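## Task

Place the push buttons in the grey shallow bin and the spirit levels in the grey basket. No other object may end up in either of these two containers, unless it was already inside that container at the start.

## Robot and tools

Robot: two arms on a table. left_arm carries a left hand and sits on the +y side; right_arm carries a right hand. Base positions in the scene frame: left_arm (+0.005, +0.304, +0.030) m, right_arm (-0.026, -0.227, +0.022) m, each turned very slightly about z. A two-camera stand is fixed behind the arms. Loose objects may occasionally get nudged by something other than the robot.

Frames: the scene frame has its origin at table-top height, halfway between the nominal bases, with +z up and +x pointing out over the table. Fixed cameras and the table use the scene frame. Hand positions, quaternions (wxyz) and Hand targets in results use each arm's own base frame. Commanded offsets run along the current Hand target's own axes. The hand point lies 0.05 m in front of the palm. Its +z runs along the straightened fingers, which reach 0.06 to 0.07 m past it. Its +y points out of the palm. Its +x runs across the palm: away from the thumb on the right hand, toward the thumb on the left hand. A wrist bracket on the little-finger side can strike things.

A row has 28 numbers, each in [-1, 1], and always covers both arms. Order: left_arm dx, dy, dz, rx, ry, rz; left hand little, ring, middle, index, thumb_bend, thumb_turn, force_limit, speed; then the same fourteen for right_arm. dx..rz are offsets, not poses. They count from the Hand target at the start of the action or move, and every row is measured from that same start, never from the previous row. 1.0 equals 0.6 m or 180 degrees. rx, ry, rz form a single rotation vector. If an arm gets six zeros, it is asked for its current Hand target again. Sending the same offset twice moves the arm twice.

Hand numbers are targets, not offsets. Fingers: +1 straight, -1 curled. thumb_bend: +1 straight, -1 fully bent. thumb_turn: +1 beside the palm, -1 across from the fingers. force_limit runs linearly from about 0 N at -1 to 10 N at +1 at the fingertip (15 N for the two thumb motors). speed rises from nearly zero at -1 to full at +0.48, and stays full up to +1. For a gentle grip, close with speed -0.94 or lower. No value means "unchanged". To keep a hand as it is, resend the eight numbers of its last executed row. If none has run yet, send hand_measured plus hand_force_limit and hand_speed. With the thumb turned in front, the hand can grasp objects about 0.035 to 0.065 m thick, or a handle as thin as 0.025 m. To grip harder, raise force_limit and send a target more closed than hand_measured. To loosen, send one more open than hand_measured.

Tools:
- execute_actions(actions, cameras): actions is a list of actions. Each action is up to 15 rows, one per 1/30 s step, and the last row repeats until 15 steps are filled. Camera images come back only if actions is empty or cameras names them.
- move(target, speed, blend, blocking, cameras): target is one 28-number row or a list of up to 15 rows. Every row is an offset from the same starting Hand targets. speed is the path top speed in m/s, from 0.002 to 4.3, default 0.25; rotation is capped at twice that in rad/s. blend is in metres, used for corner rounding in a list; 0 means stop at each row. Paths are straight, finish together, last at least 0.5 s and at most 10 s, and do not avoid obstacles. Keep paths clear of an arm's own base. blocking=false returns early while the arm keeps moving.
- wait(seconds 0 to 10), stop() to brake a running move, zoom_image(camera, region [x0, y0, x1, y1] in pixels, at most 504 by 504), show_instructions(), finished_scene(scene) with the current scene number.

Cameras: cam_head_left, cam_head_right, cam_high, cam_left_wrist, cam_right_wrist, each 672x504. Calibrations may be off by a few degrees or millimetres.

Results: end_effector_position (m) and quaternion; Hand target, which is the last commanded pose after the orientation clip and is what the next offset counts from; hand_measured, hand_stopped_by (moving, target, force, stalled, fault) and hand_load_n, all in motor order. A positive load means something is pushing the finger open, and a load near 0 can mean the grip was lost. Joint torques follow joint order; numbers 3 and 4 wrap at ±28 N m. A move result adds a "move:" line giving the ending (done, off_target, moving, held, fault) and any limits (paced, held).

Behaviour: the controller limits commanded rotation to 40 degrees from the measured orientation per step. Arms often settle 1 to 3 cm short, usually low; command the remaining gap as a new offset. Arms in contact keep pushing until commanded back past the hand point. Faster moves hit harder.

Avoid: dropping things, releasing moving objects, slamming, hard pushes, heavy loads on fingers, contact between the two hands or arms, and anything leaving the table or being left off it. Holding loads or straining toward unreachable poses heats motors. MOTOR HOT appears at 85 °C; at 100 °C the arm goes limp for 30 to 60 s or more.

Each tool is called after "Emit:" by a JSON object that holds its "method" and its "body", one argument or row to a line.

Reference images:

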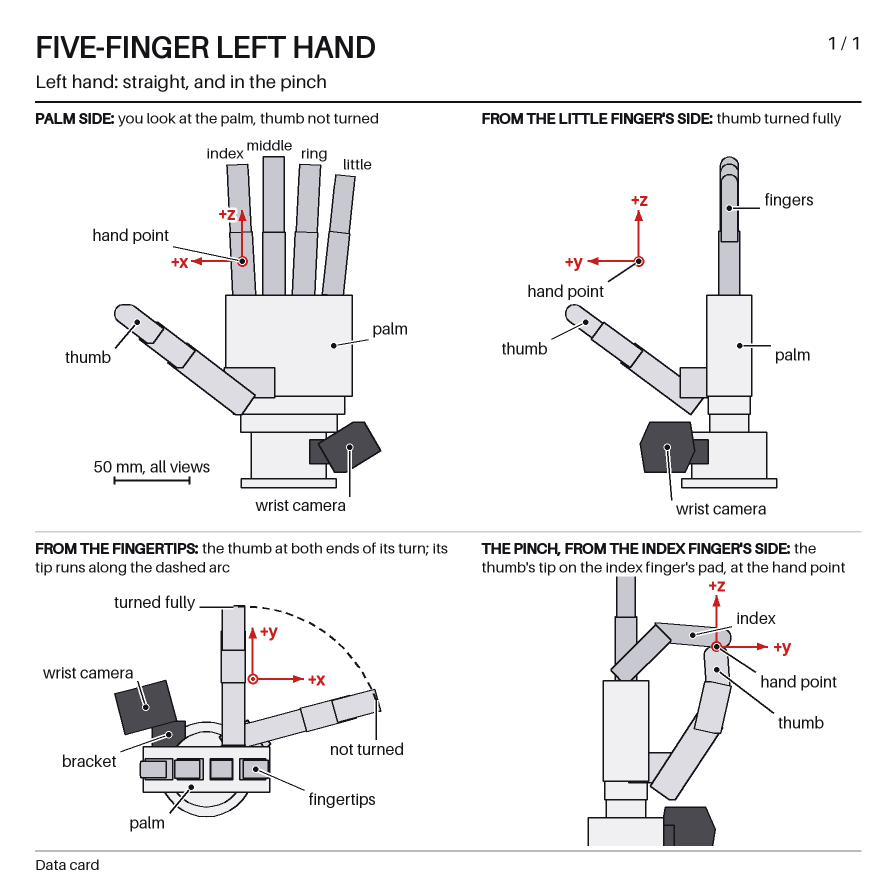

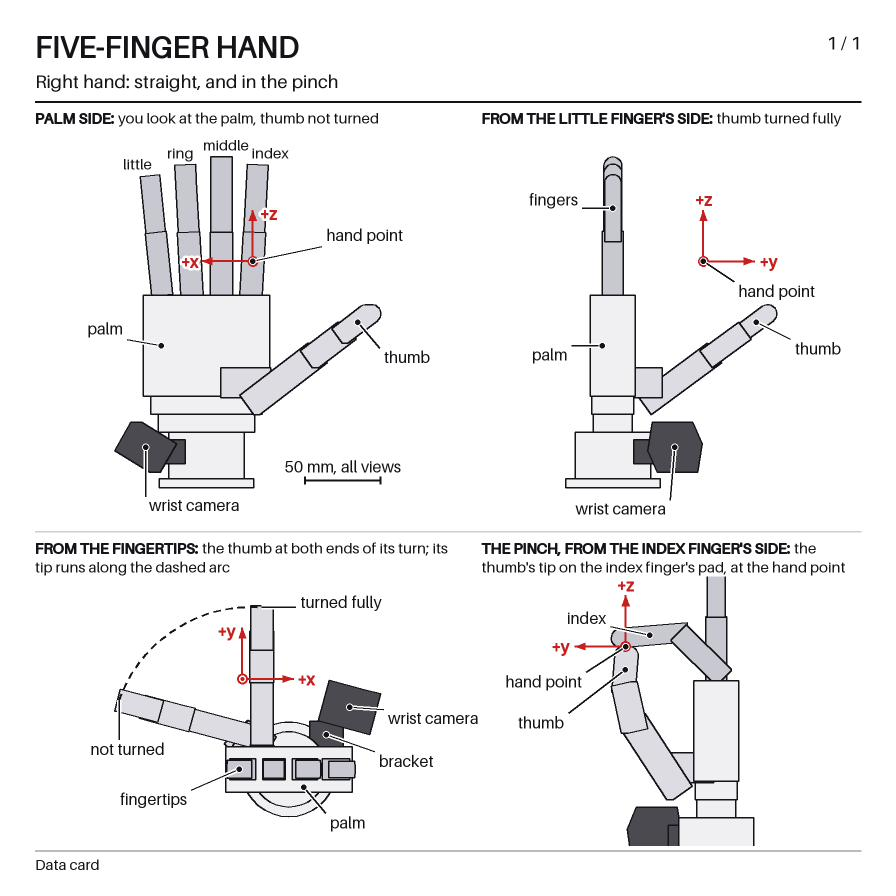

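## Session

Emit:
{"method": "execute_actions", "body": {
  "actions": []
}}

Emit:
{"method": "zoom_image", "body": {
  "camera": "cam_high",
  "region": [140, 40, 400, 300]
}}

Emit:
{"method": "zoom_image", "body": {
  "camera": "cam_high",
  "region": [380, 100, 660, 380]
}}

Emit:
{"method": "zoom_image", "body": {
  "camera": "cam_head_left",
  "region": [70, 270, 320, 504]
}}

Emit:
{"method": "zoom_image", "body": {
  "camera": "cam_head_left",
  "region": [300, 270, 550, 504]
}}

Scene clock: 0.00 s.
left_arm: end_effector_position=(+0.5347, -0.0488, +0.2511) hand_measured=(+1.000, +1.000, +1.000, +1.000, +1.000, +1.000) hand_load_n=(+0.0, -0.5, +0.0, +0.0, +0.0, +0.0) hand_stopped_by=(target, target, target, target, target, target) hand_force_limit=0.00 hand_speed=-0.80 end_effector_quat_wxyz=(-0.419, +0.707, -0.511, +0.252) | right_arm: end_effector_position=(+0.6582, +0.2794, +0.1180) hand_measured=(+1.000, +1.000, +1.000, +1.000, +1.000, +1.000) hand_load_n=(+0.0, +0.0, +0.0, -0.5, +0.0, +0.0) hand_stopped_by=(target, target, target, target, target, target) hand_force_limit=0.00 hand_speed=-0.80 end_effector_quat_wxyz=(+0.001, +0.684, -0.098, +0.723)
Joint positions: left_arm=[-0.189 1.266 1.102 -0.471 -0.497 -0.255] | right_arm=[0.655 2.082 1.242 0.905 0.798 -1.477]
Joint velocities: within noise
Joint torques (N m): no reading
Motor temperatures (°C): left_arm=[26 24 26 23 25 24] | right_arm=[24 26 23 24 23 25]
Heat: left arm: hottest waist 26 °C; right arm: hottest shoulder 26 °C.
Hand target: left_arm +0.5409, -0.0501, +0.2602; -0.422, +0.706, -0.507, +0.259 | right_arm +0.6623, +0.2826, +0.1239; -0.003, +0.679, -0.102, +0.727
camera_calibration:
cam_left_wrist: T_world_to_cam=[[0.585011, -0.123481, 0.80157, -0.521609], [-0.245399, -0.968963, 0.0298315, 0.0753514], [0.773008, -0.214156, -0.597156, -0.15966], [0, 0, 0, 1]] pos_world=[0.447057, -0.0255884, 0.320517]
cam_right_wrist: T_world_to_cam=[[-0.107373, -0.981931, 0.155828, 0.330009], [-0.500673, -0.0820074, -0.861743, 0.452902], [0.858952, -0.170547, -0.482821, -0.345566], [0, 0, 0, 1]] pos_world=[0.559014, 0.302253, 0.172014]

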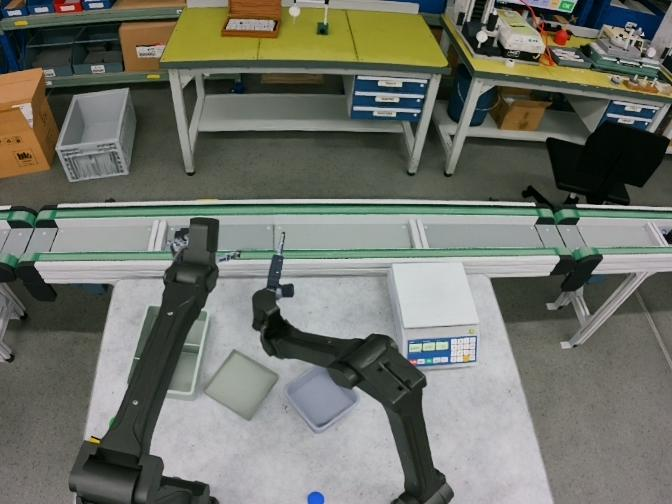

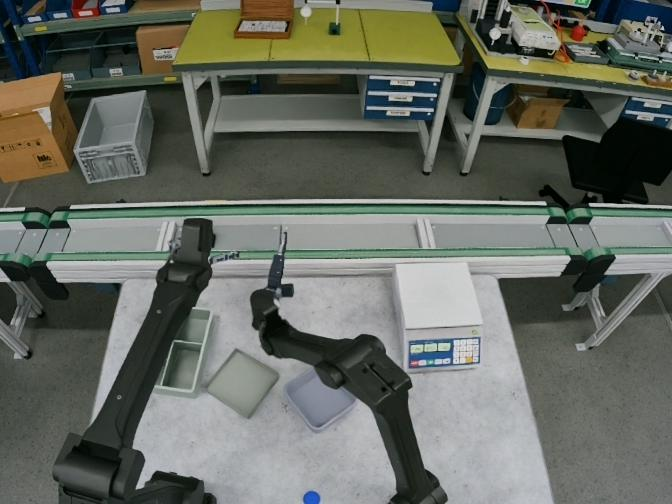

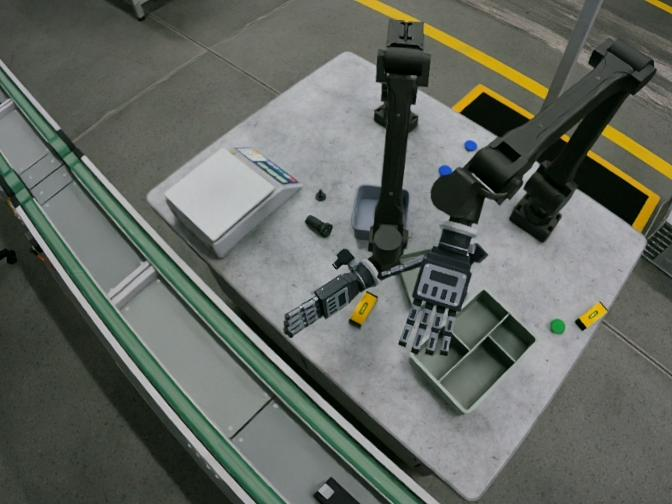

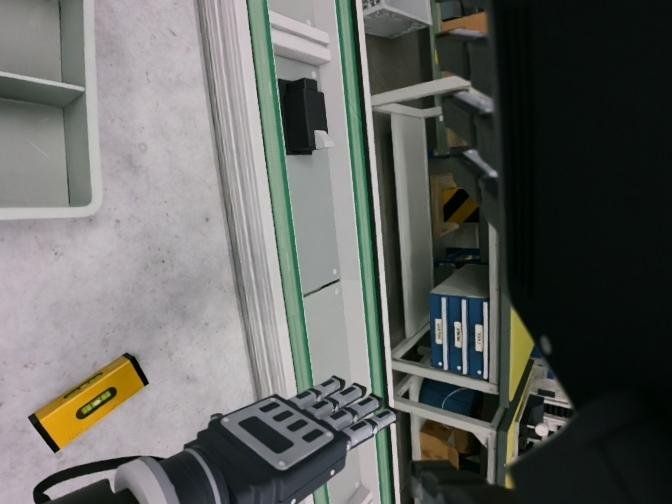

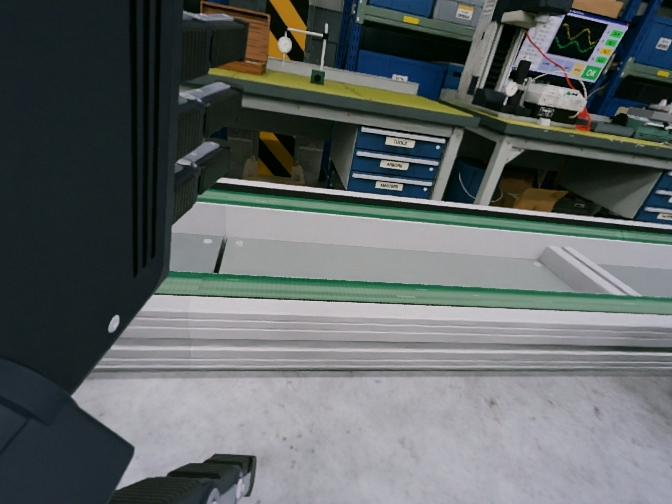

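Scaled by 1.938.

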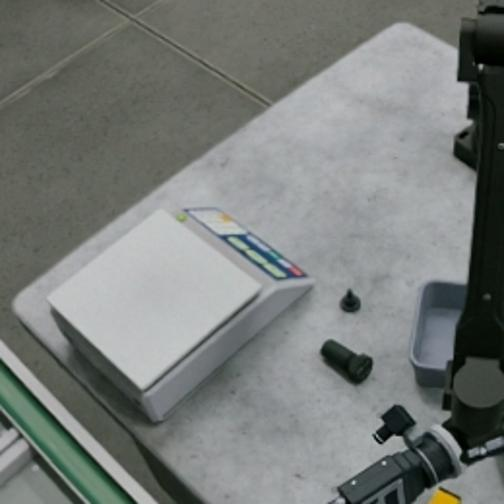

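Scaled by 1.800.

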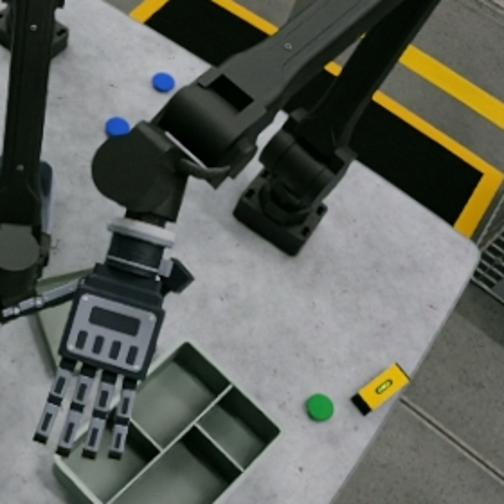

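Scaled by 2.016.

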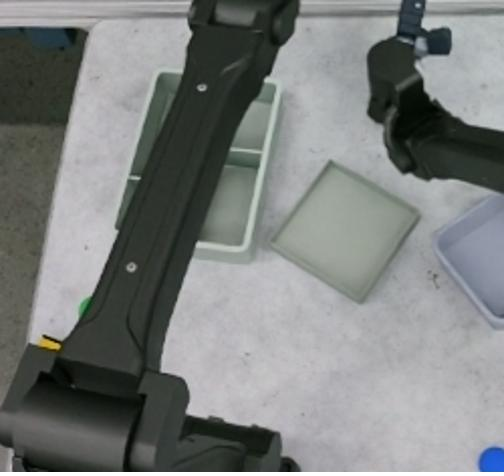

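Scaled by 2.016.

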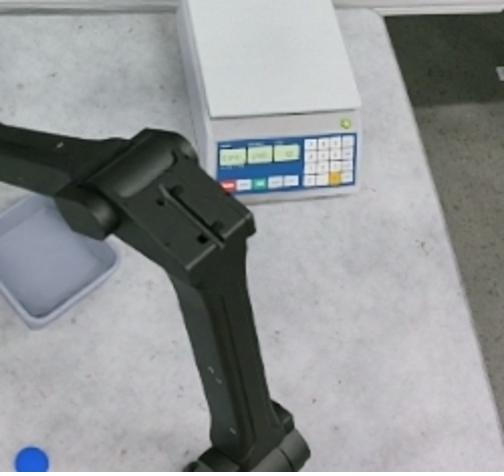

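Emit:
{"method": "move", "body": {
  "target": [
    [0,0,0,0,0,0,1,1,1,1,1,1,0,-0.8,0.3475,0.042,-0.0513,0,0,0,1,1,1,1,1,1,0,-0.8],
    [0,0,0,0,0,0,1,1,1,1,1,1,0,-0.8,0.5515,0.963,-0.3525,-0.3837,0.0593,-0.0222,1,1,1,1,1,1,0,-0.8]
  ],
  "speed": 0.35,
  "blend": [0.05,0],
  "cameras": ["all"]
}}

Scene clock: 49.97 s.
left_arm: end_effector_position=(+0.5347, -0.0488, +0.2511) hand_measured=(+1.000, +1.000, +1.000, +1.000, +1.000, +1.000) hand_load_n=(-0.5, +0.0, +0.0, +0.0, +0.0, +0.0) hand_stopped_by=(target, target, target, target, target, target) hand_force_limit=0.00 hand_speed=-0.80 end_effector_quat_wxyz=(-0.419, +0.707, -0.511, +0.252) | right_arm: end_effector_position=(+0.3422, -0.3001, +0.3459) hand_measured=(+1.000, +1.000, +1.000, +1.000, +1.000, +1.000) hand_load_n=(+0.0, +0.0, +0.0, +0.0, +0.0, +0.0) hand_stopped_by=(target, target, target, target, target, target) hand_force_limit=0.00 hand_speed=-0.80 end_effector_quat_wxyz=(+0.417, +0.496, -0.475, +0.596)
Joint positions: left_arm=[-0.189 1.266 1.102 -0.471 -0.497 -0.255] | right_arm=[-0.264 1.186 0.804 0.51 1.108 -1.533]
Joint torques (N m): left_arm=[0.56 -10.7 11.93 1.89 -0.32 0.04] | right_arm=[0.03 -8.53 10.36 1.22 -0.21 -0.15]
Heat: left arm: hottest elbow 30 °C; right arm: hottest shoulder 28 °C.
Hand target: left_arm +0.5409, -0.0501, +0.2602; -0.422, +0.706, -0.507, +0.259 | right_arm +0.3500, -0.3000, +0.3497; +0.414, +0.497, -0.473, +0.598
Off the commanded pose: left_arm 0.011 m, 1 deg | right_arm 0.009 m, 0 deg.
move: off_target (left_arm)
camera_calibration:
cam_left_wrist: T_world_to_cam=[[0.585011, -0.123481, 0.80157, -0.521609], [-0.245399, -0.968963, 0.0298315, 0.0753514], [0.773008, -0.214156, -0.597156, -0.15966], [0, 0, 0, 1]] pos_world=[0.447057, -0.0255884, 0.320517]
cam_right_wrist: T_world_to_cam=[[-0.963559, -0.225682, 0.143601, 0.215602], [-0.231791, 0.436485, -0.869341, 0.509864], [0.133515, -0.870947, -0.47289, -0.0282486], [0, 0, 0, 1]] pos_world=[0.329699, -0.198493, 0.398926]

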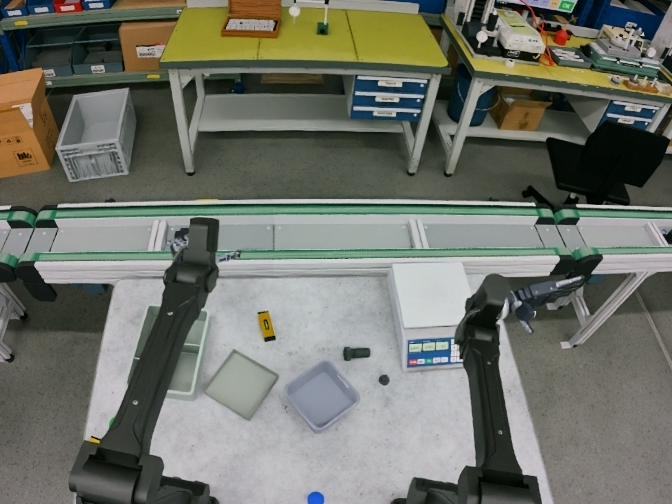

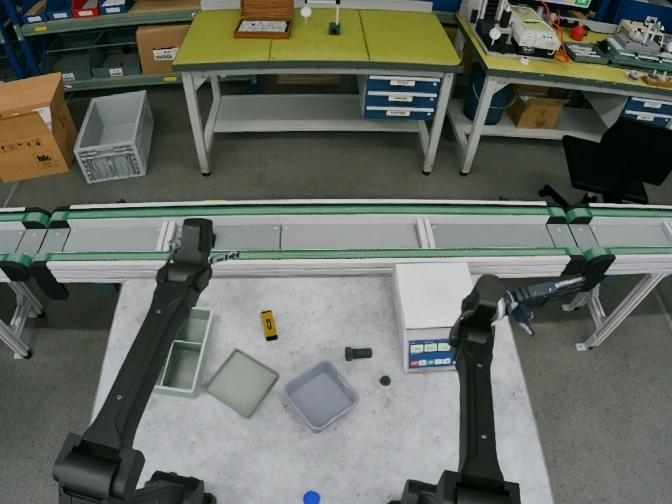

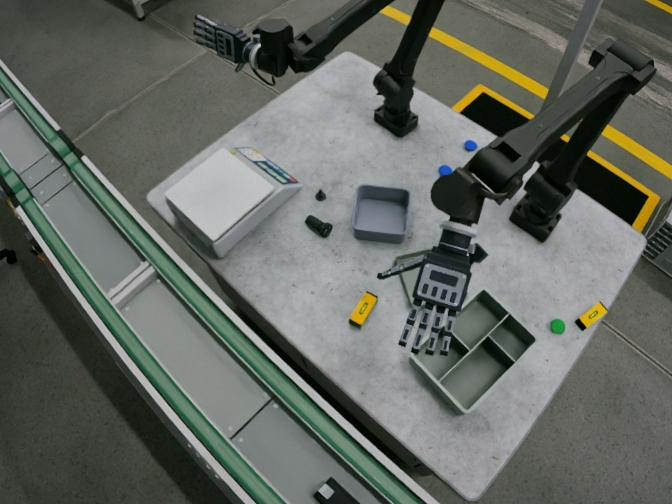

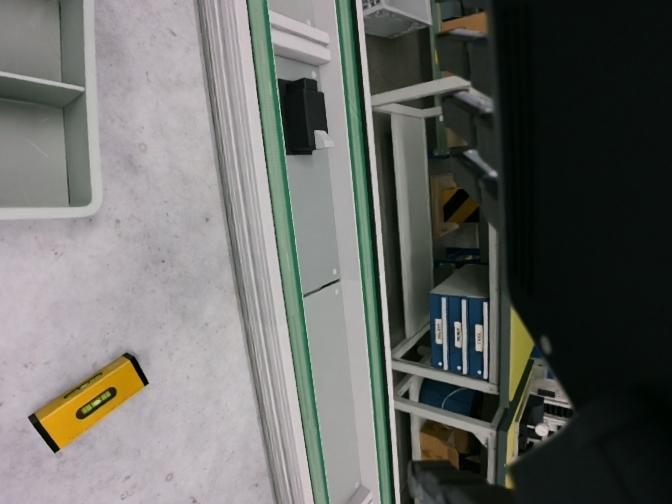

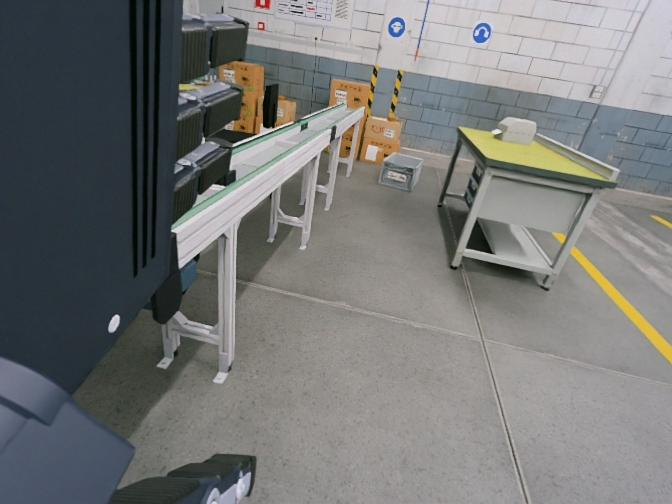

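Emit:
{"method": "zoom_image", "body": {
  "camera": "cam_high",
  "region": [300, 120, 500, 260]
}}

Emit:
{"method": "zoom_image", "body": {
  "camera": "cam_high",
  "region": [520, 280, 640, 360]
}}

Emit:
{"method": "zoom_image", "body": {
  "camera": "cam_head_left",
  "region": [180, 300, 420, 504]
}}

Scaled by 2.520.

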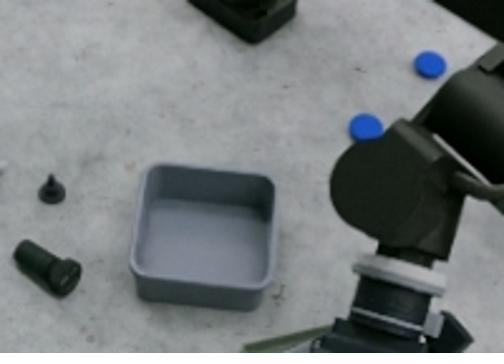

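Scaled by 4.200.

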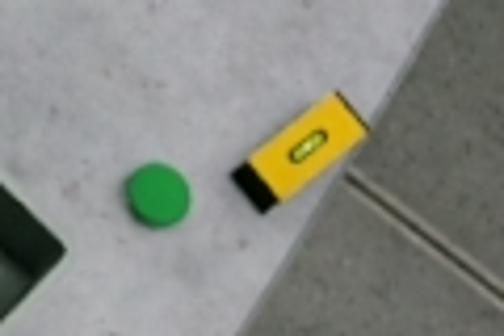

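Scaled by 2.100.

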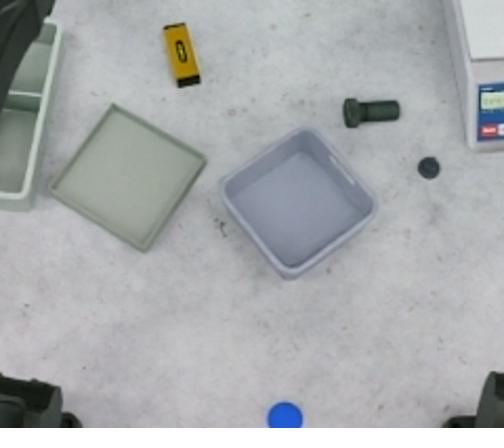

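Emit:
{"method": "move", "body": {
  "target": [
    [0.239,0.3642,0.0462,-0.0542,0.4695,0.3814,-0.9,-0.9,-0.15,-0.15,1,-1,0.0,0.2, 0,0,0,0,0,0,1,1,1,1,1,1,0,-0.8]
  ],
  "speed": 0.3,
  "cameras": ["cam_left_wrist","cam_high","cam_head_left"]
}}

Scene clock: 133.70 s.
left_arm: end_effector_position=(+0.4936, -0.1952, +0.0450) hand_measured=(-0.900, -0.900, -0.150, -0.150, +1.000, -1.000) hand_load_n=(+0.0, +0.0, +0.0, +0.0, +0.0, +0.0) hand_stopped_by=(target, target, target, target, target, target) hand_force_limit=0.00 hand_speed=0.20 end_effector_quat_wxyz=(+0.001, -0.030, +0.940, -0.339) | right_arm: end_effector_position=(+0.3422, -0.3001, +0.3459) hand_measured=(+1.000, +1.000, +1.000, +1.000, +1.000, +1.000) hand_load_n=(+0.0, +0.0, +0.0, +0.0, +0.0, +0.0) hand_stopped_by=(target, target, target, target, target, target) hand_force_limit=0.00 hand_speed=-0.80 end_effector_quat_wxyz=(+0.417, +0.496, -0.475, +0.596)
Joint positions: left_arm=[-0.217 1.822 1.345 -0.889 0.667 1.219] | right_arm=[-0.264 1.186 0.804 0.51 1.108 -1.533]
Joint torques (N m): left_arm=[-0.09 -17.96 11.86 0.47 0.49 0.2] | right_arm=[0.44 -8.82 10.41 1.26 -0.21 -0.11]
Motor temperatures (°C): left_arm=[26 25 33 23 25 24] | right_arm=[24 27 28 25 24 25]
Heat: left arm: hottest elbow 33 °C; right arm: hottest elbow 28 °C.
Hand target: left_arm +0.5050, -0.2034, +0.0498; +0.006, -0.016, +0.940, -0.342 | right_arm +0.3500, -0.3000, +0.3497; +0.414, +0.497, -0.473, +0.598
Off the commanded pose: left_arm 0.015 m, 2 deg | right_arm 0.009 m, 0 deg.
move: off_target (left_arm)
camera_calibration:
cam_left_wrist: T_world_to_cam=[[-0.208902, -0.755265, 0.621236, -0.0738594], [-0.83917, 0.464631, 0.282687, 0.491046], [-0.502149, -0.462269, -0.730858, 0.304736], [0, 0, 0, 1]] pos_world=[0.549665, -0.143069, 0.129791]
Images, in order (width x height): cam_head_left 672x504, cam_high 672x504, cam_left_wrist 672x504.

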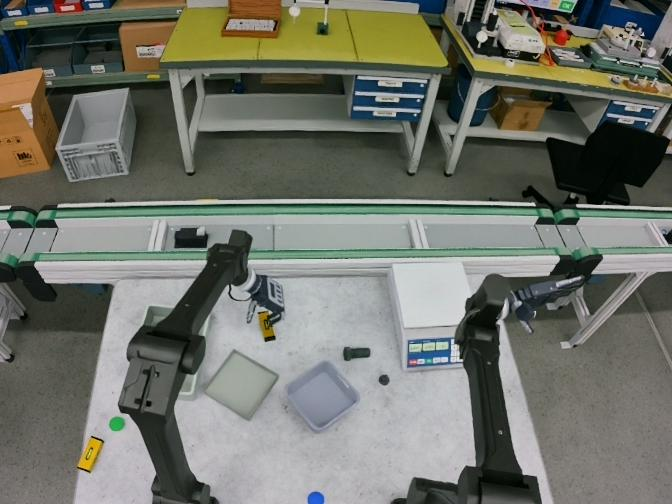

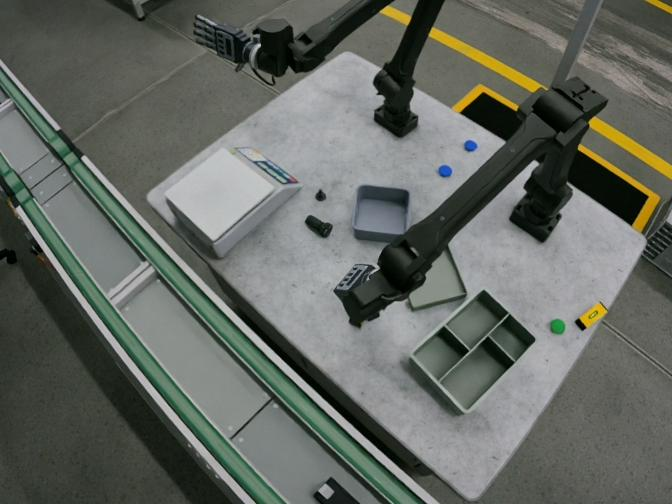

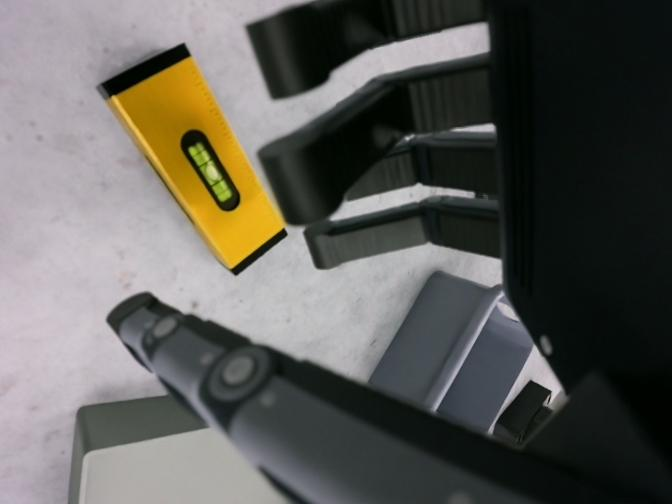

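Emit:
{"method": "move", "body": {
  "target": [
    [0.0038,0.0582,0.0902,0,0,0,-0.9,-0.9,-0.15,-0.15,1,-1,0.0,0.2, 0,0,0,0,0,0,1,1,1,1,1,1,0,-0.8]
  ],
  "speed": 0.08,
  "cameras": ["cam_left_wrist"]
}}

Scene clock: 152.63 s.
left_arm: end_effector_position=(+0.5110, -0.2067, +0.0069) hand_measured=(-0.900, -0.900, -0.150, -0.150, +1.000, -1.000) hand_load_n=(+0.0, +0.0, -1.0, +0.0, +0.0, +0.0) hand_stopped_by=(target, target, target, target, target, target) hand_force_limit=0.00 hand_speed=0.20 end_effector_quat_wxyz=(+0.022, -0.015, +0.937, -0.348) | right_arm: end_effector_position=(+0.3422, -0.3001, +0.3459) hand_measured=(+1.000, +1.000, +1.000, +1.000, +1.000, +1.000) hand_load_n=(+0.0, +0.0, +0.0, +0.0, +0.0, +0.0) hand_stopped_by=(target, target, target, target, target, target) hand_force_limit=0.00 hand_speed=-0.80 end_effector_quat_wxyz=(+0.417, +0.496, -0.475, +0.596)
Joint positions: left_arm=[-0.229 1.888 1.327 -0.753 0.671 1.219] | right_arm=[-0.264 1.186 0.804 0.51 1.108 -1.533]
Joint torques (N m): left_arm=[-0.56 -17.96 6.78 1.32 0.2 0.03] | right_arm=[0.32 -8.59 10.51 1.24 -0.2 -0.1]
Heat: left arm: hottest elbow 33 °C; right arm: hottest elbow 28 °C.
Hand target: left_arm +0.5030, -0.2114, -0.0142; +0.006, -0.016, +0.940, -0.342 | right_arm +0.3500, -0.3000, +0.3497; +0.414, +0.497, -0.473, +0.598
Off the commanded pose: left_arm 0.023 m, 2 deg | right_arm 0.009 m, 0 deg.
move: off_target (left_arm)
camera_calibration:
cam_left_wrist: T_world_to_cam=[[-0.251039, -0.742135, 0.621462, -0.030934], [-0.845831, 0.480372, 0.231977, 0.528843], [-0.470691, -0.467417, -0.748312, 0.263211], [0, 0, 0, 1]] pos_world=[0.563437, -0.153969, 0.0935092]
Images, in order (width x height): cam_left_wrist 672x504.

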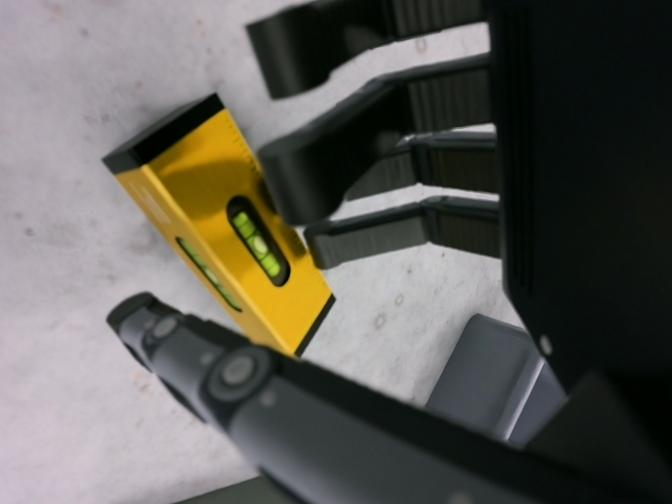

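Emit:
{"method": "zoom_image", "body": {
  "camera": "cam_left_wrist",
  "region": [90, 80, 350, 370]
}}

Scaled by 1.738.

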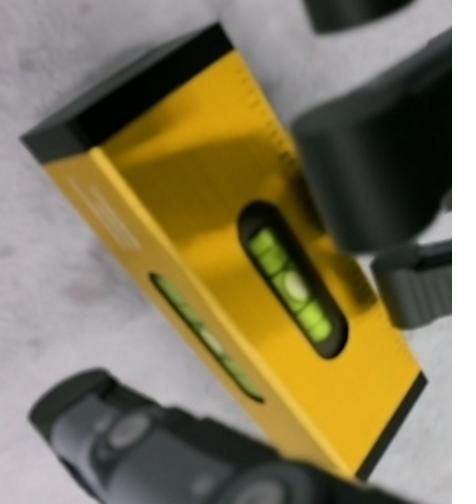

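Emit:
{"method": "move", "body": {
  "target": [
    [0,-0.0452,-0.0382,0,0,0,-0.9,-0.9,-0.15,-0.15,1,-1,0.0,0.2, 0,0,0,0,0,0,1,1,1,1,1,1,0,-0.8]
  ],
  "speed": 0.08,
  "cameras": ["cam_left_wrist"]
}}

Emit:
{"method": "zoom_image", "body": {
  "camera": "cam_left_wrist",
  "region": [70, 60, 350, 370]
}}

Scene clock: 172.47 s.
left_arm: end_effector_position=(+0.4972, -0.2082, +0.0090) hand_measured=(-0.900, -0.900, -0.150, -0.150, +1.000, -1.000) hand_load_n=(+0.0, +0.0, +0.0, +0.0, -0.5, +0.0) hand_stopped_by=(target, target, target, target, target, target) hand_force_limit=0.00 hand_speed=0.20 end_effector_quat_wxyz=(+0.001, -0.019, +0.940, -0.341) | right_arm: end_effector_position=(+0.3422, -0.3001, +0.3459) hand_measured=(+1.000, +1.000, +1.000, +1.000, +1.000, +1.000) hand_load_n=(+0.0, +0.0, +0.0, +0.0, +0.0, +0.0) hand_stopped_by=(target, target, target, target, target, target) hand_force_limit=0.00 hand_speed=-0.80 end_effector_quat_wxyz=(+0.417, +0.496, -0.475, +0.596)
Joint positions: left_arm=[-0.239 1.883 1.327 -0.803 0.667 1.218] | right_arm=[-0.264 1.186 0.804 0.51 1.108 -1.533]
Joint torques (N m): left_arm=[-0.56 -20.48 10.3 0.44 0.29 -0.11] | right_arm=[0.85 -8.88 10.44 1.11 -0.22 -0.13]
Heat: left arm: hottest elbow 32 °C; right arm: hottest elbow 29 °C.
Hand target: left_arm +0.5032, -0.2174, +0.0209; +0.006, -0.016, +0.940, -0.342 | right_arm +0.3500, -0.3000, +0.3497; +0.414, +0.497, -0.473, +0.598
Off the commanded pose: left_arm 0.016 m, 1 deg | right_arm 0.009 m, 0 deg.
move: off_target (left_arm)
camera_calibration:
cam_left_wrist: T_world_to_cam=[[-0.23044, -0.748996, 0.621211, -0.0484495], [-0.83105, 0.483584, 0.274778, 0.510324], [-0.506215, -0.452937, -0.73389, 0.278252], [0, 0, 0, 1]] pos_world=[0.553795, -0.157042, 0.0940777]
Images, in order (width x height): cam_left_wrist 672x504.

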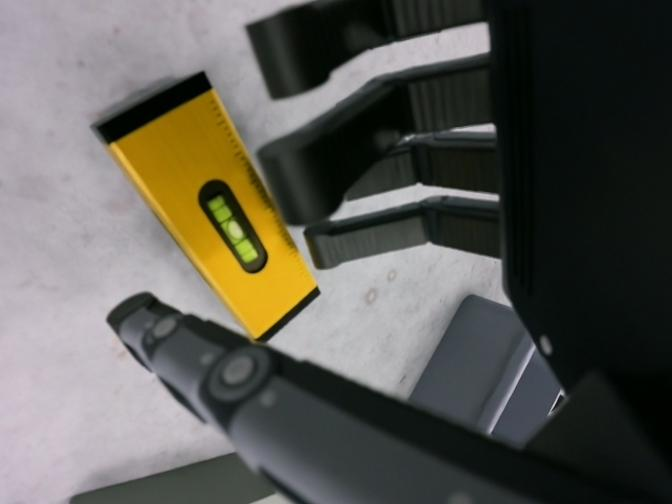

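Scaled by 1.626.

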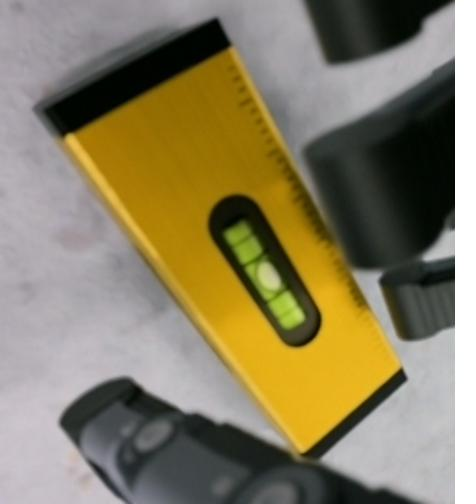

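Emit:
{"method": "move", "body": {
  "target": [
    [0.0088,0.0365,0.0485,0,0,0,-0.9,-0.9,-0.15,-0.15,1,-1,0.0,0.2, 0,0,0,0,0,0,1,1,1,1,1,1,0,-0.8]
  ],
  "speed": 0.05,
  "cameras": ["cam_left_wrist"]
}}

Scene clock: 191.03 s.
left_arm: end_effector_position=(+0.5044, -0.2124, -0.0015) hand_measured=(-0.900, -0.900, -0.150, -0.150, +1.000, -1.000) hand_load_n=(+0.0, +0.0, +0.0, +0.0, +0.0, +0.0) hand_stopped_by=(target, target, target, target, target, target) hand_force_limit=0.00 hand_speed=0.20 end_effector_quat_wxyz=(+0.018, -0.013, +0.938, -0.345) | right_arm: end_effector_position=(+0.3422, -0.3001, +0.3459) hand_measured=(+1.000, +1.000, +1.000, +1.000, +1.000, +1.000) hand_load_n=(+0.0, +0.0, +0.0, +0.0, +0.0, +0.0) hand_stopped_by=(target, target, target, target, target, target) hand_force_limit=0.00 hand_speed=-0.80 end_effector_quat_wxyz=(+0.417, +0.496, -0.475, +0.596)
Joint positions: left_arm=[-0.243 1.893 1.31 -0.733 0.665 1.211] | right_arm=[-0.264 1.186 0.804 0.51 1.108 -1.533]
Joint torques (N m): left_arm=[-0.91 -17.73 7.3 1.24 0.27 -0.09] | right_arm=[0.21 -8.94 10.33 1.25 -0.22 -0.14]
Heat: left arm: hottest elbow 32 °C; right arm: hottest elbow 29 °C.
Hand target: left_arm +0.4980, -0.2195, -0.0155; +0.006, -0.016, +0.940, -0.342 | right_arm +0.3500, -0.3000, +0.3497; +0.414, +0.497, -0.473, +0.598
Off the commanded pose: left_arm 0.017 m, 1 deg | right_arm 0.009 m, 0 deg.
move: off_target (left_arm)
camera_calibration:
cam_left_wrist: T_world_to_cam=[[-0.252156, -0.744106, 0.618647, -0.0314936], [-0.840973, 0.48478, 0.240318, 0.526417], [-0.47873, -0.459667, -0.748013, 0.256877], [0, 0, 0, 1]] pos_world=[0.557736, -0.160553, 0.085123]
Images, in order (width x height): cam_left_wrist 672x504.

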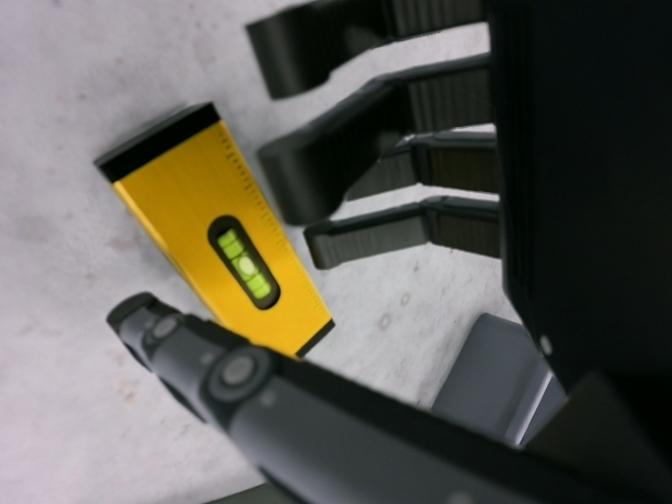

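Emit:
{"method": "move", "body": {
  "target": [
    [0.0167,0.0133,0.015,0,0,0,-0.9,-0.9,-0.15,-0.15,1,-1,0.0,0.2, 0,0,0,0,0,0,1,1,1,1,1,1,0,-0.8]
  ],
  "speed": 0.05,
  "cameras": ["cam_left_wrist"]
}}

Scene clock: 197.30 s.
left_arm: end_effector_position=(+0.4968, -0.2124, -0.0127) hand_measured=(-0.900, -0.900, -0.150, -0.150, +1.000, -1.000) hand_load_n=(+0.0, +0.0, -4.0, +0.0, +0.0, +0.0) hand_stopped_by=(target, target, target, target, target, target) hand_force_limit=0.00 hand_speed=0.20 end_effector_quat_wxyz=(+0.018, -0.015, +0.938, -0.345) | right_arm: end_effector_position=(+0.3422, -0.3001, +0.3459) hand_measured=(+1.000, +1.000, +1.000, +1.000, +1.000, +1.000) hand_load_n=(+0.0, +0.0, +0.0, +0.0, +0.0, +0.0) hand_stopped_by=(target, target, target, target, target, target) hand_force_limit=0.00 hand_speed=-0.80 end_effector_quat_wxyz=(+0.417, +0.496, -0.475, +0.596)
Joint positions: left_arm=[-0.246 1.893 1.274 -0.693 0.664 1.202] | right_arm=[-0.264 1.186 0.804 0.51 1.108 -1.533]
Joint torques (N m): left_arm=[-1.14 -17.9 6.42 1.44 0.26 -0.06] | right_arm=[0.79 -9.11 10.32 1.16 -0.21 -0.16]
Heat: left arm: hottest elbow 32 °C; right arm: hottest elbow 29 °C.
Hand target: left_arm +0.4880, -0.2195, -0.0276; +0.006, -0.016, +0.940, -0.342 | right_arm +0.3500, -0.3000, +0.3497; +0.414, +0.497, -0.473, +0.598
Off the commanded pose: left_arm 0.019 m, 1 deg | right_arm 0.009 m, 0 deg.
move: off_target (left_arm)
camera_calibration:
cam_left_wrist: T_world_to_cam=[[-0.247717, -0.745022, 0.619337, -0.0287687], [-0.84269, 0.481104, 0.241686, 0.522799], [-0.478027, -0.462039, -0.747, 0.244124], [0, 0, 0, 1]] pos_world=[0.550129, -0.160159, 0.073825]
Images, in order (width x height): cam_left_wrist 672x504.

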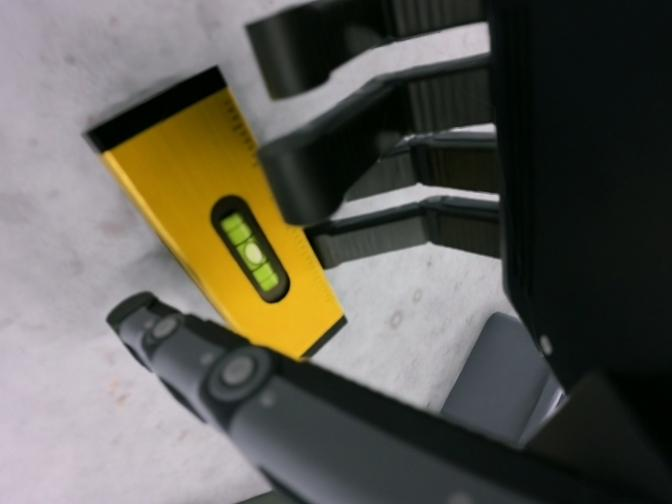

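Emit:
{"method": "move", "body": {
  "target": [
    [0,-0.0086,-0.0102,0,0,0,-0.9,-0.9,-0.15,-0.15,1,-1,0.0,0.2, 0,0,0,0,0,0,1,1,1,1,1,1,0,-0.8],
    [0,-0.0086,-0.0102,0,0,0,-0.9,-0.9,-0.15,-0.15,0.2,-1,-0.3,-0.7, 0,0,0,0,0,0,1,1,1,1,1,1,0,-0.8],
    [0,-0.0086,-0.0102,0,0,0,-0.9,-0.9,-0.15,-0.4,0.15,-1,-0.1,-0.8, 0,0,0,0,0,0,1,1,1,1,1,1,0,-0.8]
  ],
  "speed": 0.05,
  "cameras": ["cam_left_wrist"]
}}

Scene clock: 206.50 s.
left_arm: end_effector_position=(+0.4968, -0.2128, -0.0121) hand_measured=(-0.900, -0.900, -0.150, -0.220, +0.758, -1.000) hand_load_n=(+0.0, +0.0, +0.5, +5.0, +8.0, -3.0) hand_stopped_by=(target, target, target, force, force, target) hand_force_limit=-0.10 hand_speed=-0.80 end_effector_quat_wxyz=(+0.018, -0.015, +0.938, -0.345) | right_arm: end_effector_position=(+0.3422, -0.3001, +0.3459) hand_measured=(+1.000, +1.000, +1.000, +1.000, +1.000, +1.000) hand_load_n=(+0.0, +0.0, +0.0, +0.0, +0.0, +0.0) hand_stopped_by=(target, target, target, target, target, target) hand_force_limit=0.00 hand_speed=-0.80 end_effector_quat_wxyz=(+0.417, +0.496, -0.475, +0.596)
Joint positions: left_arm=[-0.247 1.892 1.274 -0.693 0.664 1.201] | right_arm=[-0.264 1.186 0.804 0.51 1.108 -1.533]
Joint torques (N m): left_arm=[-0.67 -18.73 7.06 0.65 0.26 -0.07] | right_arm=[0.62 -8.41 10.33 1.2 -0.19 -0.13]
Heat: left arm: hottest elbow 32 °C; right arm: hottest elbow 29 °C.
Hand target: left_arm +0.4880, -0.2196, -0.0196; +0.006, -0.016, +0.940, -0.342 | right_arm +0.3500, -0.3000, +0.3497; +0.414, +0.497, -0.473, +0.598
Off the commanded pose: left_arm 0.013 m, 1 deg | right_arm 0.009 m, 0 deg.
move: off_target (left_arm); target 2's new numbers were sent with left_arm's hand 0.013 m and 1 deg from that target; target 3's new numbers were sent with left_arm's hand 0.014 m and 1 deg from that target
camera_calibration:
cam_left_wrist: T_world_to_cam=[[-0.248217, -0.744752, 0.619462, -0.0292272], [-0.842762, 0.481329, 0.240987, 0.522939], [-0.47764, -0.462242, -0.747123, 0.244057], [0, 0, 0, 1]] pos_world=[0.55003, -0.16066, 0.0744238]
Images, in order (width x height): cam_left_wrist 672x504.

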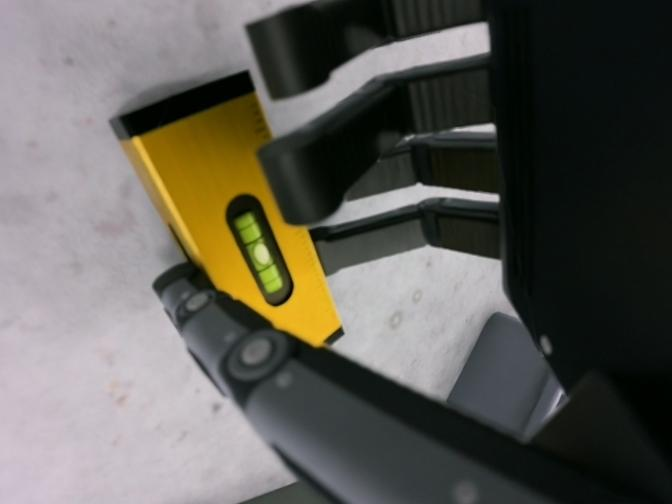

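Emit:
{"method": "move", "body": {
  "target": [
    [0,-0.0965,-0.1149,0,0,0,-0.9,-0.9,-0.15,-0.4,0.15,-1,-0.1,-0.8, 0,0,0,0,0,0,1,1,1,1,1,1,0,-0.8],
    [0.3443,-0.2818,-0.0345,0,-0.1322,-0.1575,-0.9,-0.9,-0.15,-0.4,0.15,-1,-0.1,-0.8, 0,0,0,0,0,0,1,1,1,1,1,1,0,-0.8]
  ],
  "speed": [0.1,0.2],
  "blend": [0.03,0],
  "cameras": ["cam_left_wrist","cam_high"]
}}

Scene clock: 230.23 s.
left_arm: end_effector_position=(+0.2860, -0.3398, +0.1037) hand_measured=(-0.900, -0.900, -0.150, -0.220, +0.758, -1.000) hand_load_n=(+0.0, +0.0, +1.5, +5.0, +7.5, -3.5) hand_stopped_by=(target, target, target, force, force, target) hand_force_limit=-0.10 hand_speed=-0.80 end_effector_quat_wxyz=(+0.113, -0.309, +0.890, -0.315) | right_arm: end_effector_position=(+0.3422, -0.3001, +0.3459) hand_measured=(+1.000, +1.000, +1.000, +1.000, +1.000, +1.000) hand_load_n=(+0.0, +0.5, -0.5, +0.0, +0.0, +0.0) hand_stopped_by=(target, target, target, target, target, target) hand_force_limit=0.00 hand_speed=-0.80 end_effector_quat_wxyz=(+0.417, +0.496, -0.475, +0.596)
Joint positions: left_arm=[-0.784 1.28 0.84 -0.45 0.068 0.095] | right_arm=[-0.264 1.186 0.804 0.51 1.108 -1.533]
Joint torques (N m): left_arm=[-0.21 -10.7 8.44 2.19 -0.2 -0.11] | right_arm=[0.62 -8.88 10.25 1.32 -0.19 -0.15]
Heat: left arm: hottest elbow 32 °C; right arm: hottest elbow 29 °C.
Hand target: left_arm +0.2855, -0.3428, +0.1048; +0.115, -0.313, +0.886, -0.322 | right_arm +0.3500, -0.3000, +0.3497; +0.414, +0.497, -0.473, +0.598
Off the commanded pose: left_arm 0.003 m, 1 deg | right_arm 0.009 m, 0 deg.
move: done
camera_calibration:
cam_left_wrist: T_world_to_cam=[[0.254083, -0.752547, 0.607548, -0.392957], [-0.957838, -0.108677, 0.265963, 0.20835], [-0.134123, -0.649509, -0.748431, 0.00954019], [0, 0, 0, 1]] pos_world=[0.300689, -0.266879, 0.190467]
Images, in order (width x height): cam_high 672x504, cam_left_wrist 672x504.

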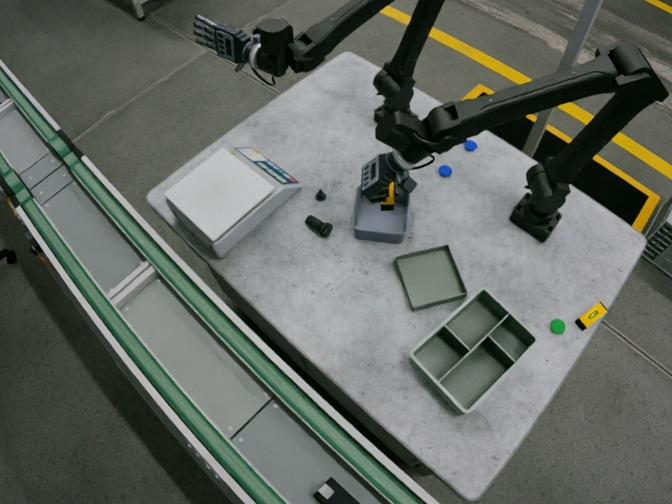

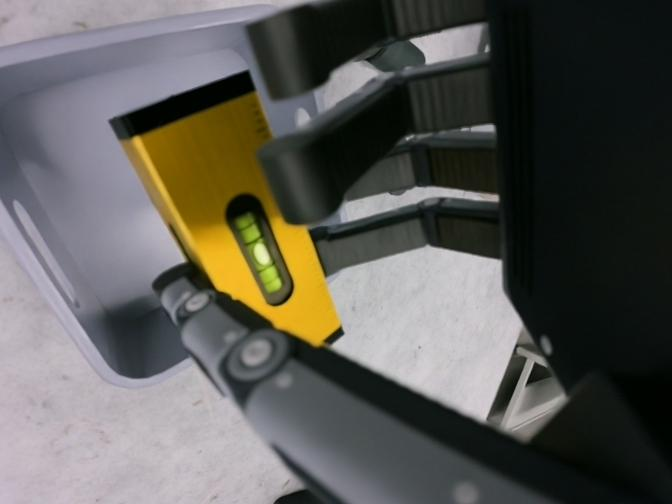

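Emit:
{"method": "move", "body": {
  "target": [
    [0.0092,0.0148,-0.0015,0,0.0357,0.0426,-0.9,-0.9,-0.15,-0.4,0.15,-1,-0.1,-0.8, 0,0,0,0,0,0,1,1,1,1,1,1,0,-0.8],
    [0.0092,0.0845,0.0815,0,0.0357,0.0426,-0.9,-0.9,-0.15,-0.4,0.15,-1,-0.1,-0.8, 0,0,0,0,0,0,1,1,1,1,1,1,0,-0.8]
  ],
  "speed": 0.12,
  "cameras": ["cam_left_wrist","cam_high"]
}}

Scene clock: 294.33 s.
left_arm: end_effector_position=(+0.2690, -0.3432, +0.0360) hand_measured=(-0.900, -0.900, -0.150, -0.220, +0.758, -1.000) hand_load_n=(+0.0, +0.0, +1.5, +5.0, +7.5, -3.5) hand_stopped_by=(target, target, target, force, force, target) hand_force_limit=-0.10 hand_speed=-0.80 end_effector_quat_wxyz=(+0.080, -0.236, +0.911, -0.328) | right_arm: end_effector_position=(+0.3422, -0.3001, +0.3459) hand_measured=(+1.000, +1.000, +1.000, +1.000, +1.000, +1.000) hand_load_n=(+0.0, +0.0, +0.0, +0.5, +0.0, +0.0) hand_stopped_by=(target, target, target, target, target, target) hand_force_limit=0.00 hand_speed=-0.80 end_effector_quat_wxyz=(+0.417, +0.496, -0.475, +0.596)
Joint positions: left_arm=[-0.784 1.388 0.732 -0.248 0.185 0.217] | right_arm=[-0.264 1.186 0.804 0.51 1.108 -1.533]
Joint torques (N m): left_arm=[1.55 -11.22 8.02 2.22 0.16 0.2] | right_arm=[0.21 -8.94 10.4 1.2 -0.18 -0.14]
Heat: left arm: hottest elbow 31 °C; right arm: hottest elbow 30 °C.
Hand target: left_arm +0.2765, -0.3405, +0.0346; +0.086, -0.235, +0.910, -0.331 | right_arm +0.3500, -0.3000, +0.3497; +0.414, +0.497, -0.473, +0.598
Off the commanded pose: left_arm 0.008 m, 1 deg | right_arm 0.009 m, 0 deg.
move: done
camera_calibration:
cam_left_wrist: T_world_to_cam=[[0.132464, -0.77724, 0.615103, -0.326047], [-0.95938, 0.0554106, 0.276622, 0.266033], [-0.249085, -0.62676, -0.738329, -0.00728601], [0, 0, 0, 1]] pos_world=[0.296602, -0.272724, 0.121582]
Images, in order (width x height): cam_high 672x504, cam_left_wrist 672x504.

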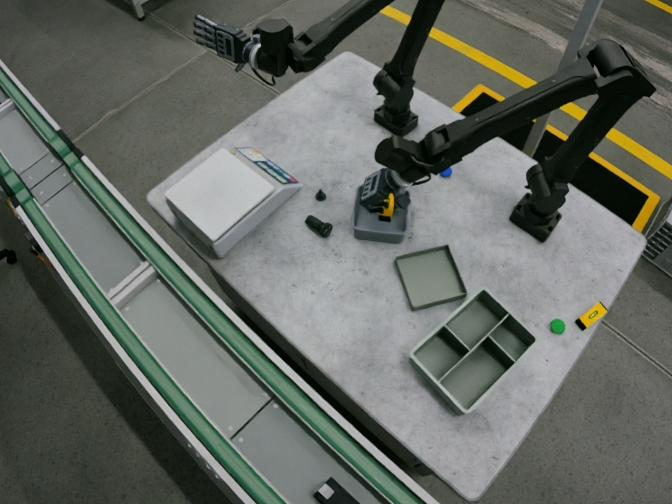

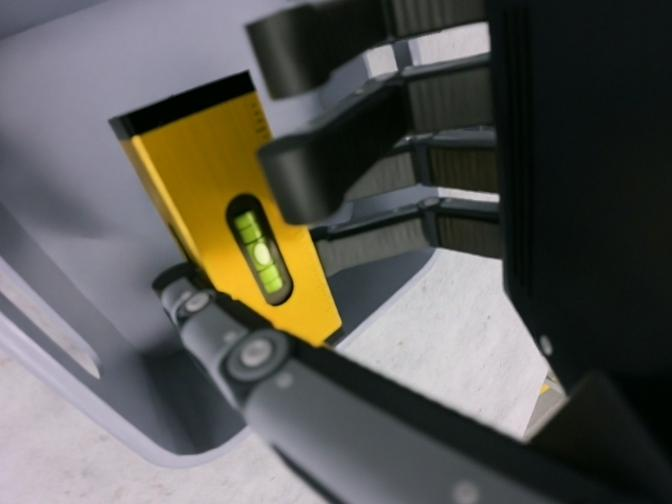

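Emit:
{"method": "move", "body": {
  "target": [
    [-0.0127,0,0,0,0,0,-0.9,-0.9,-0.15,-0.4,0.15,-1,-0.1,-0.8, 0,0,0,0,0,0,1,1,1,1,1,1,0,-0.8],
    [-0.0127,0.0418,0.0488,0,0,0,-0.9,-0.9,-0.15,-0.4,0.15,-1,-0.1,-0.8, 0,0,0,0,0,0,1,1,1,1,1,1,0,-0.8]
  ],
  "speed": 0.07,
  "cameras": ["cam_left_wrist"]
}}

Scene clock: 315.73 s.
left_arm: end_effector_position=(+0.2772, -0.3401, +0.0000) hand_measured=(-0.900, -0.900, -0.150, -0.220, +0.758, -1.000) hand_load_n=(+0.0, +0.0, +1.5, +5.0, +7.5, -3.0) hand_stopped_by=(target, target, target, force, force, target) hand_force_limit=-0.10 hand_speed=-0.80 end_effector_quat_wxyz=(+0.082, -0.236, +0.910, -0.330) | right_arm: end_effector_position=(+0.3422, -0.3001, +0.3459) hand_measured=(+1.000, +1.000, +1.000, +1.000, +1.000, +1.000) hand_load_n=(+0.0, +0.0, +0.0, +0.0, +0.0, +0.0) hand_stopped_by=(target, target, target, target, target, target) hand_force_limit=0.00 hand_speed=-0.80 end_effector_quat_wxyz=(+0.417, +0.496, -0.475, +0.596)
Joint positions: left_arm=[-0.763 1.474 0.695 -0.122 0.198 0.233] | right_arm=[-0.264 1.186 0.804 0.51 1.108 -1.533]
Joint torques (N m): left_arm=[2.37 -10.7 7.12 2.07 0.14 0.2] | right_arm=[0.15 -9 10.35 1.31 -0.16 -0.15]
Heat: left arm: hottest elbow 31 °C; right arm: hottest elbow 30 °C.
Hand target: left_arm +0.2830, -0.3364, -0.0039; +0.086, -0.235, +0.910, -0.331 | right_arm +0.3500, -0.3000, +0.3497; +0.414, +0.497, -0.473, +0.598
Off the commanded pose: left_arm 0.008 m, 1 deg | right_arm 0.009 m, 0 deg.
move: done
camera_calibration:
cam_left_wrist: T_world_to_cam=[[0.130753, -0.774411, 0.619025, -0.301071], [-0.960634, 0.0554144, 0.272233, 0.284032], [-0.245123, -0.630252, -0.73668, -0.0322712], [0, 0, 0, 1]] pos_world=[0.304306, -0.269231, 0.085274]
Images, in order (width x height): cam_left_wrist 672x504.

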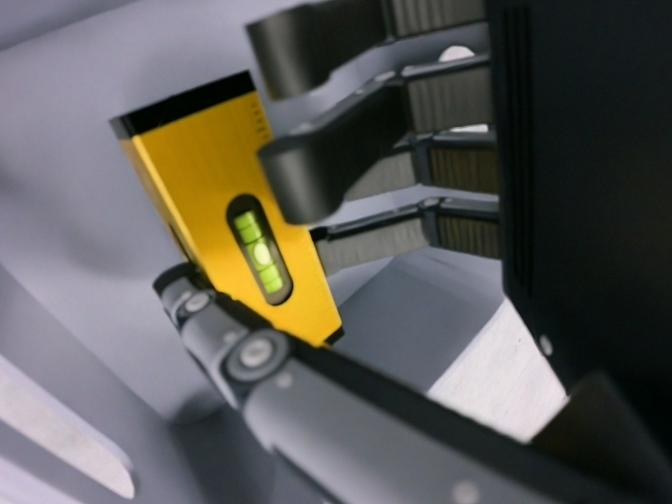

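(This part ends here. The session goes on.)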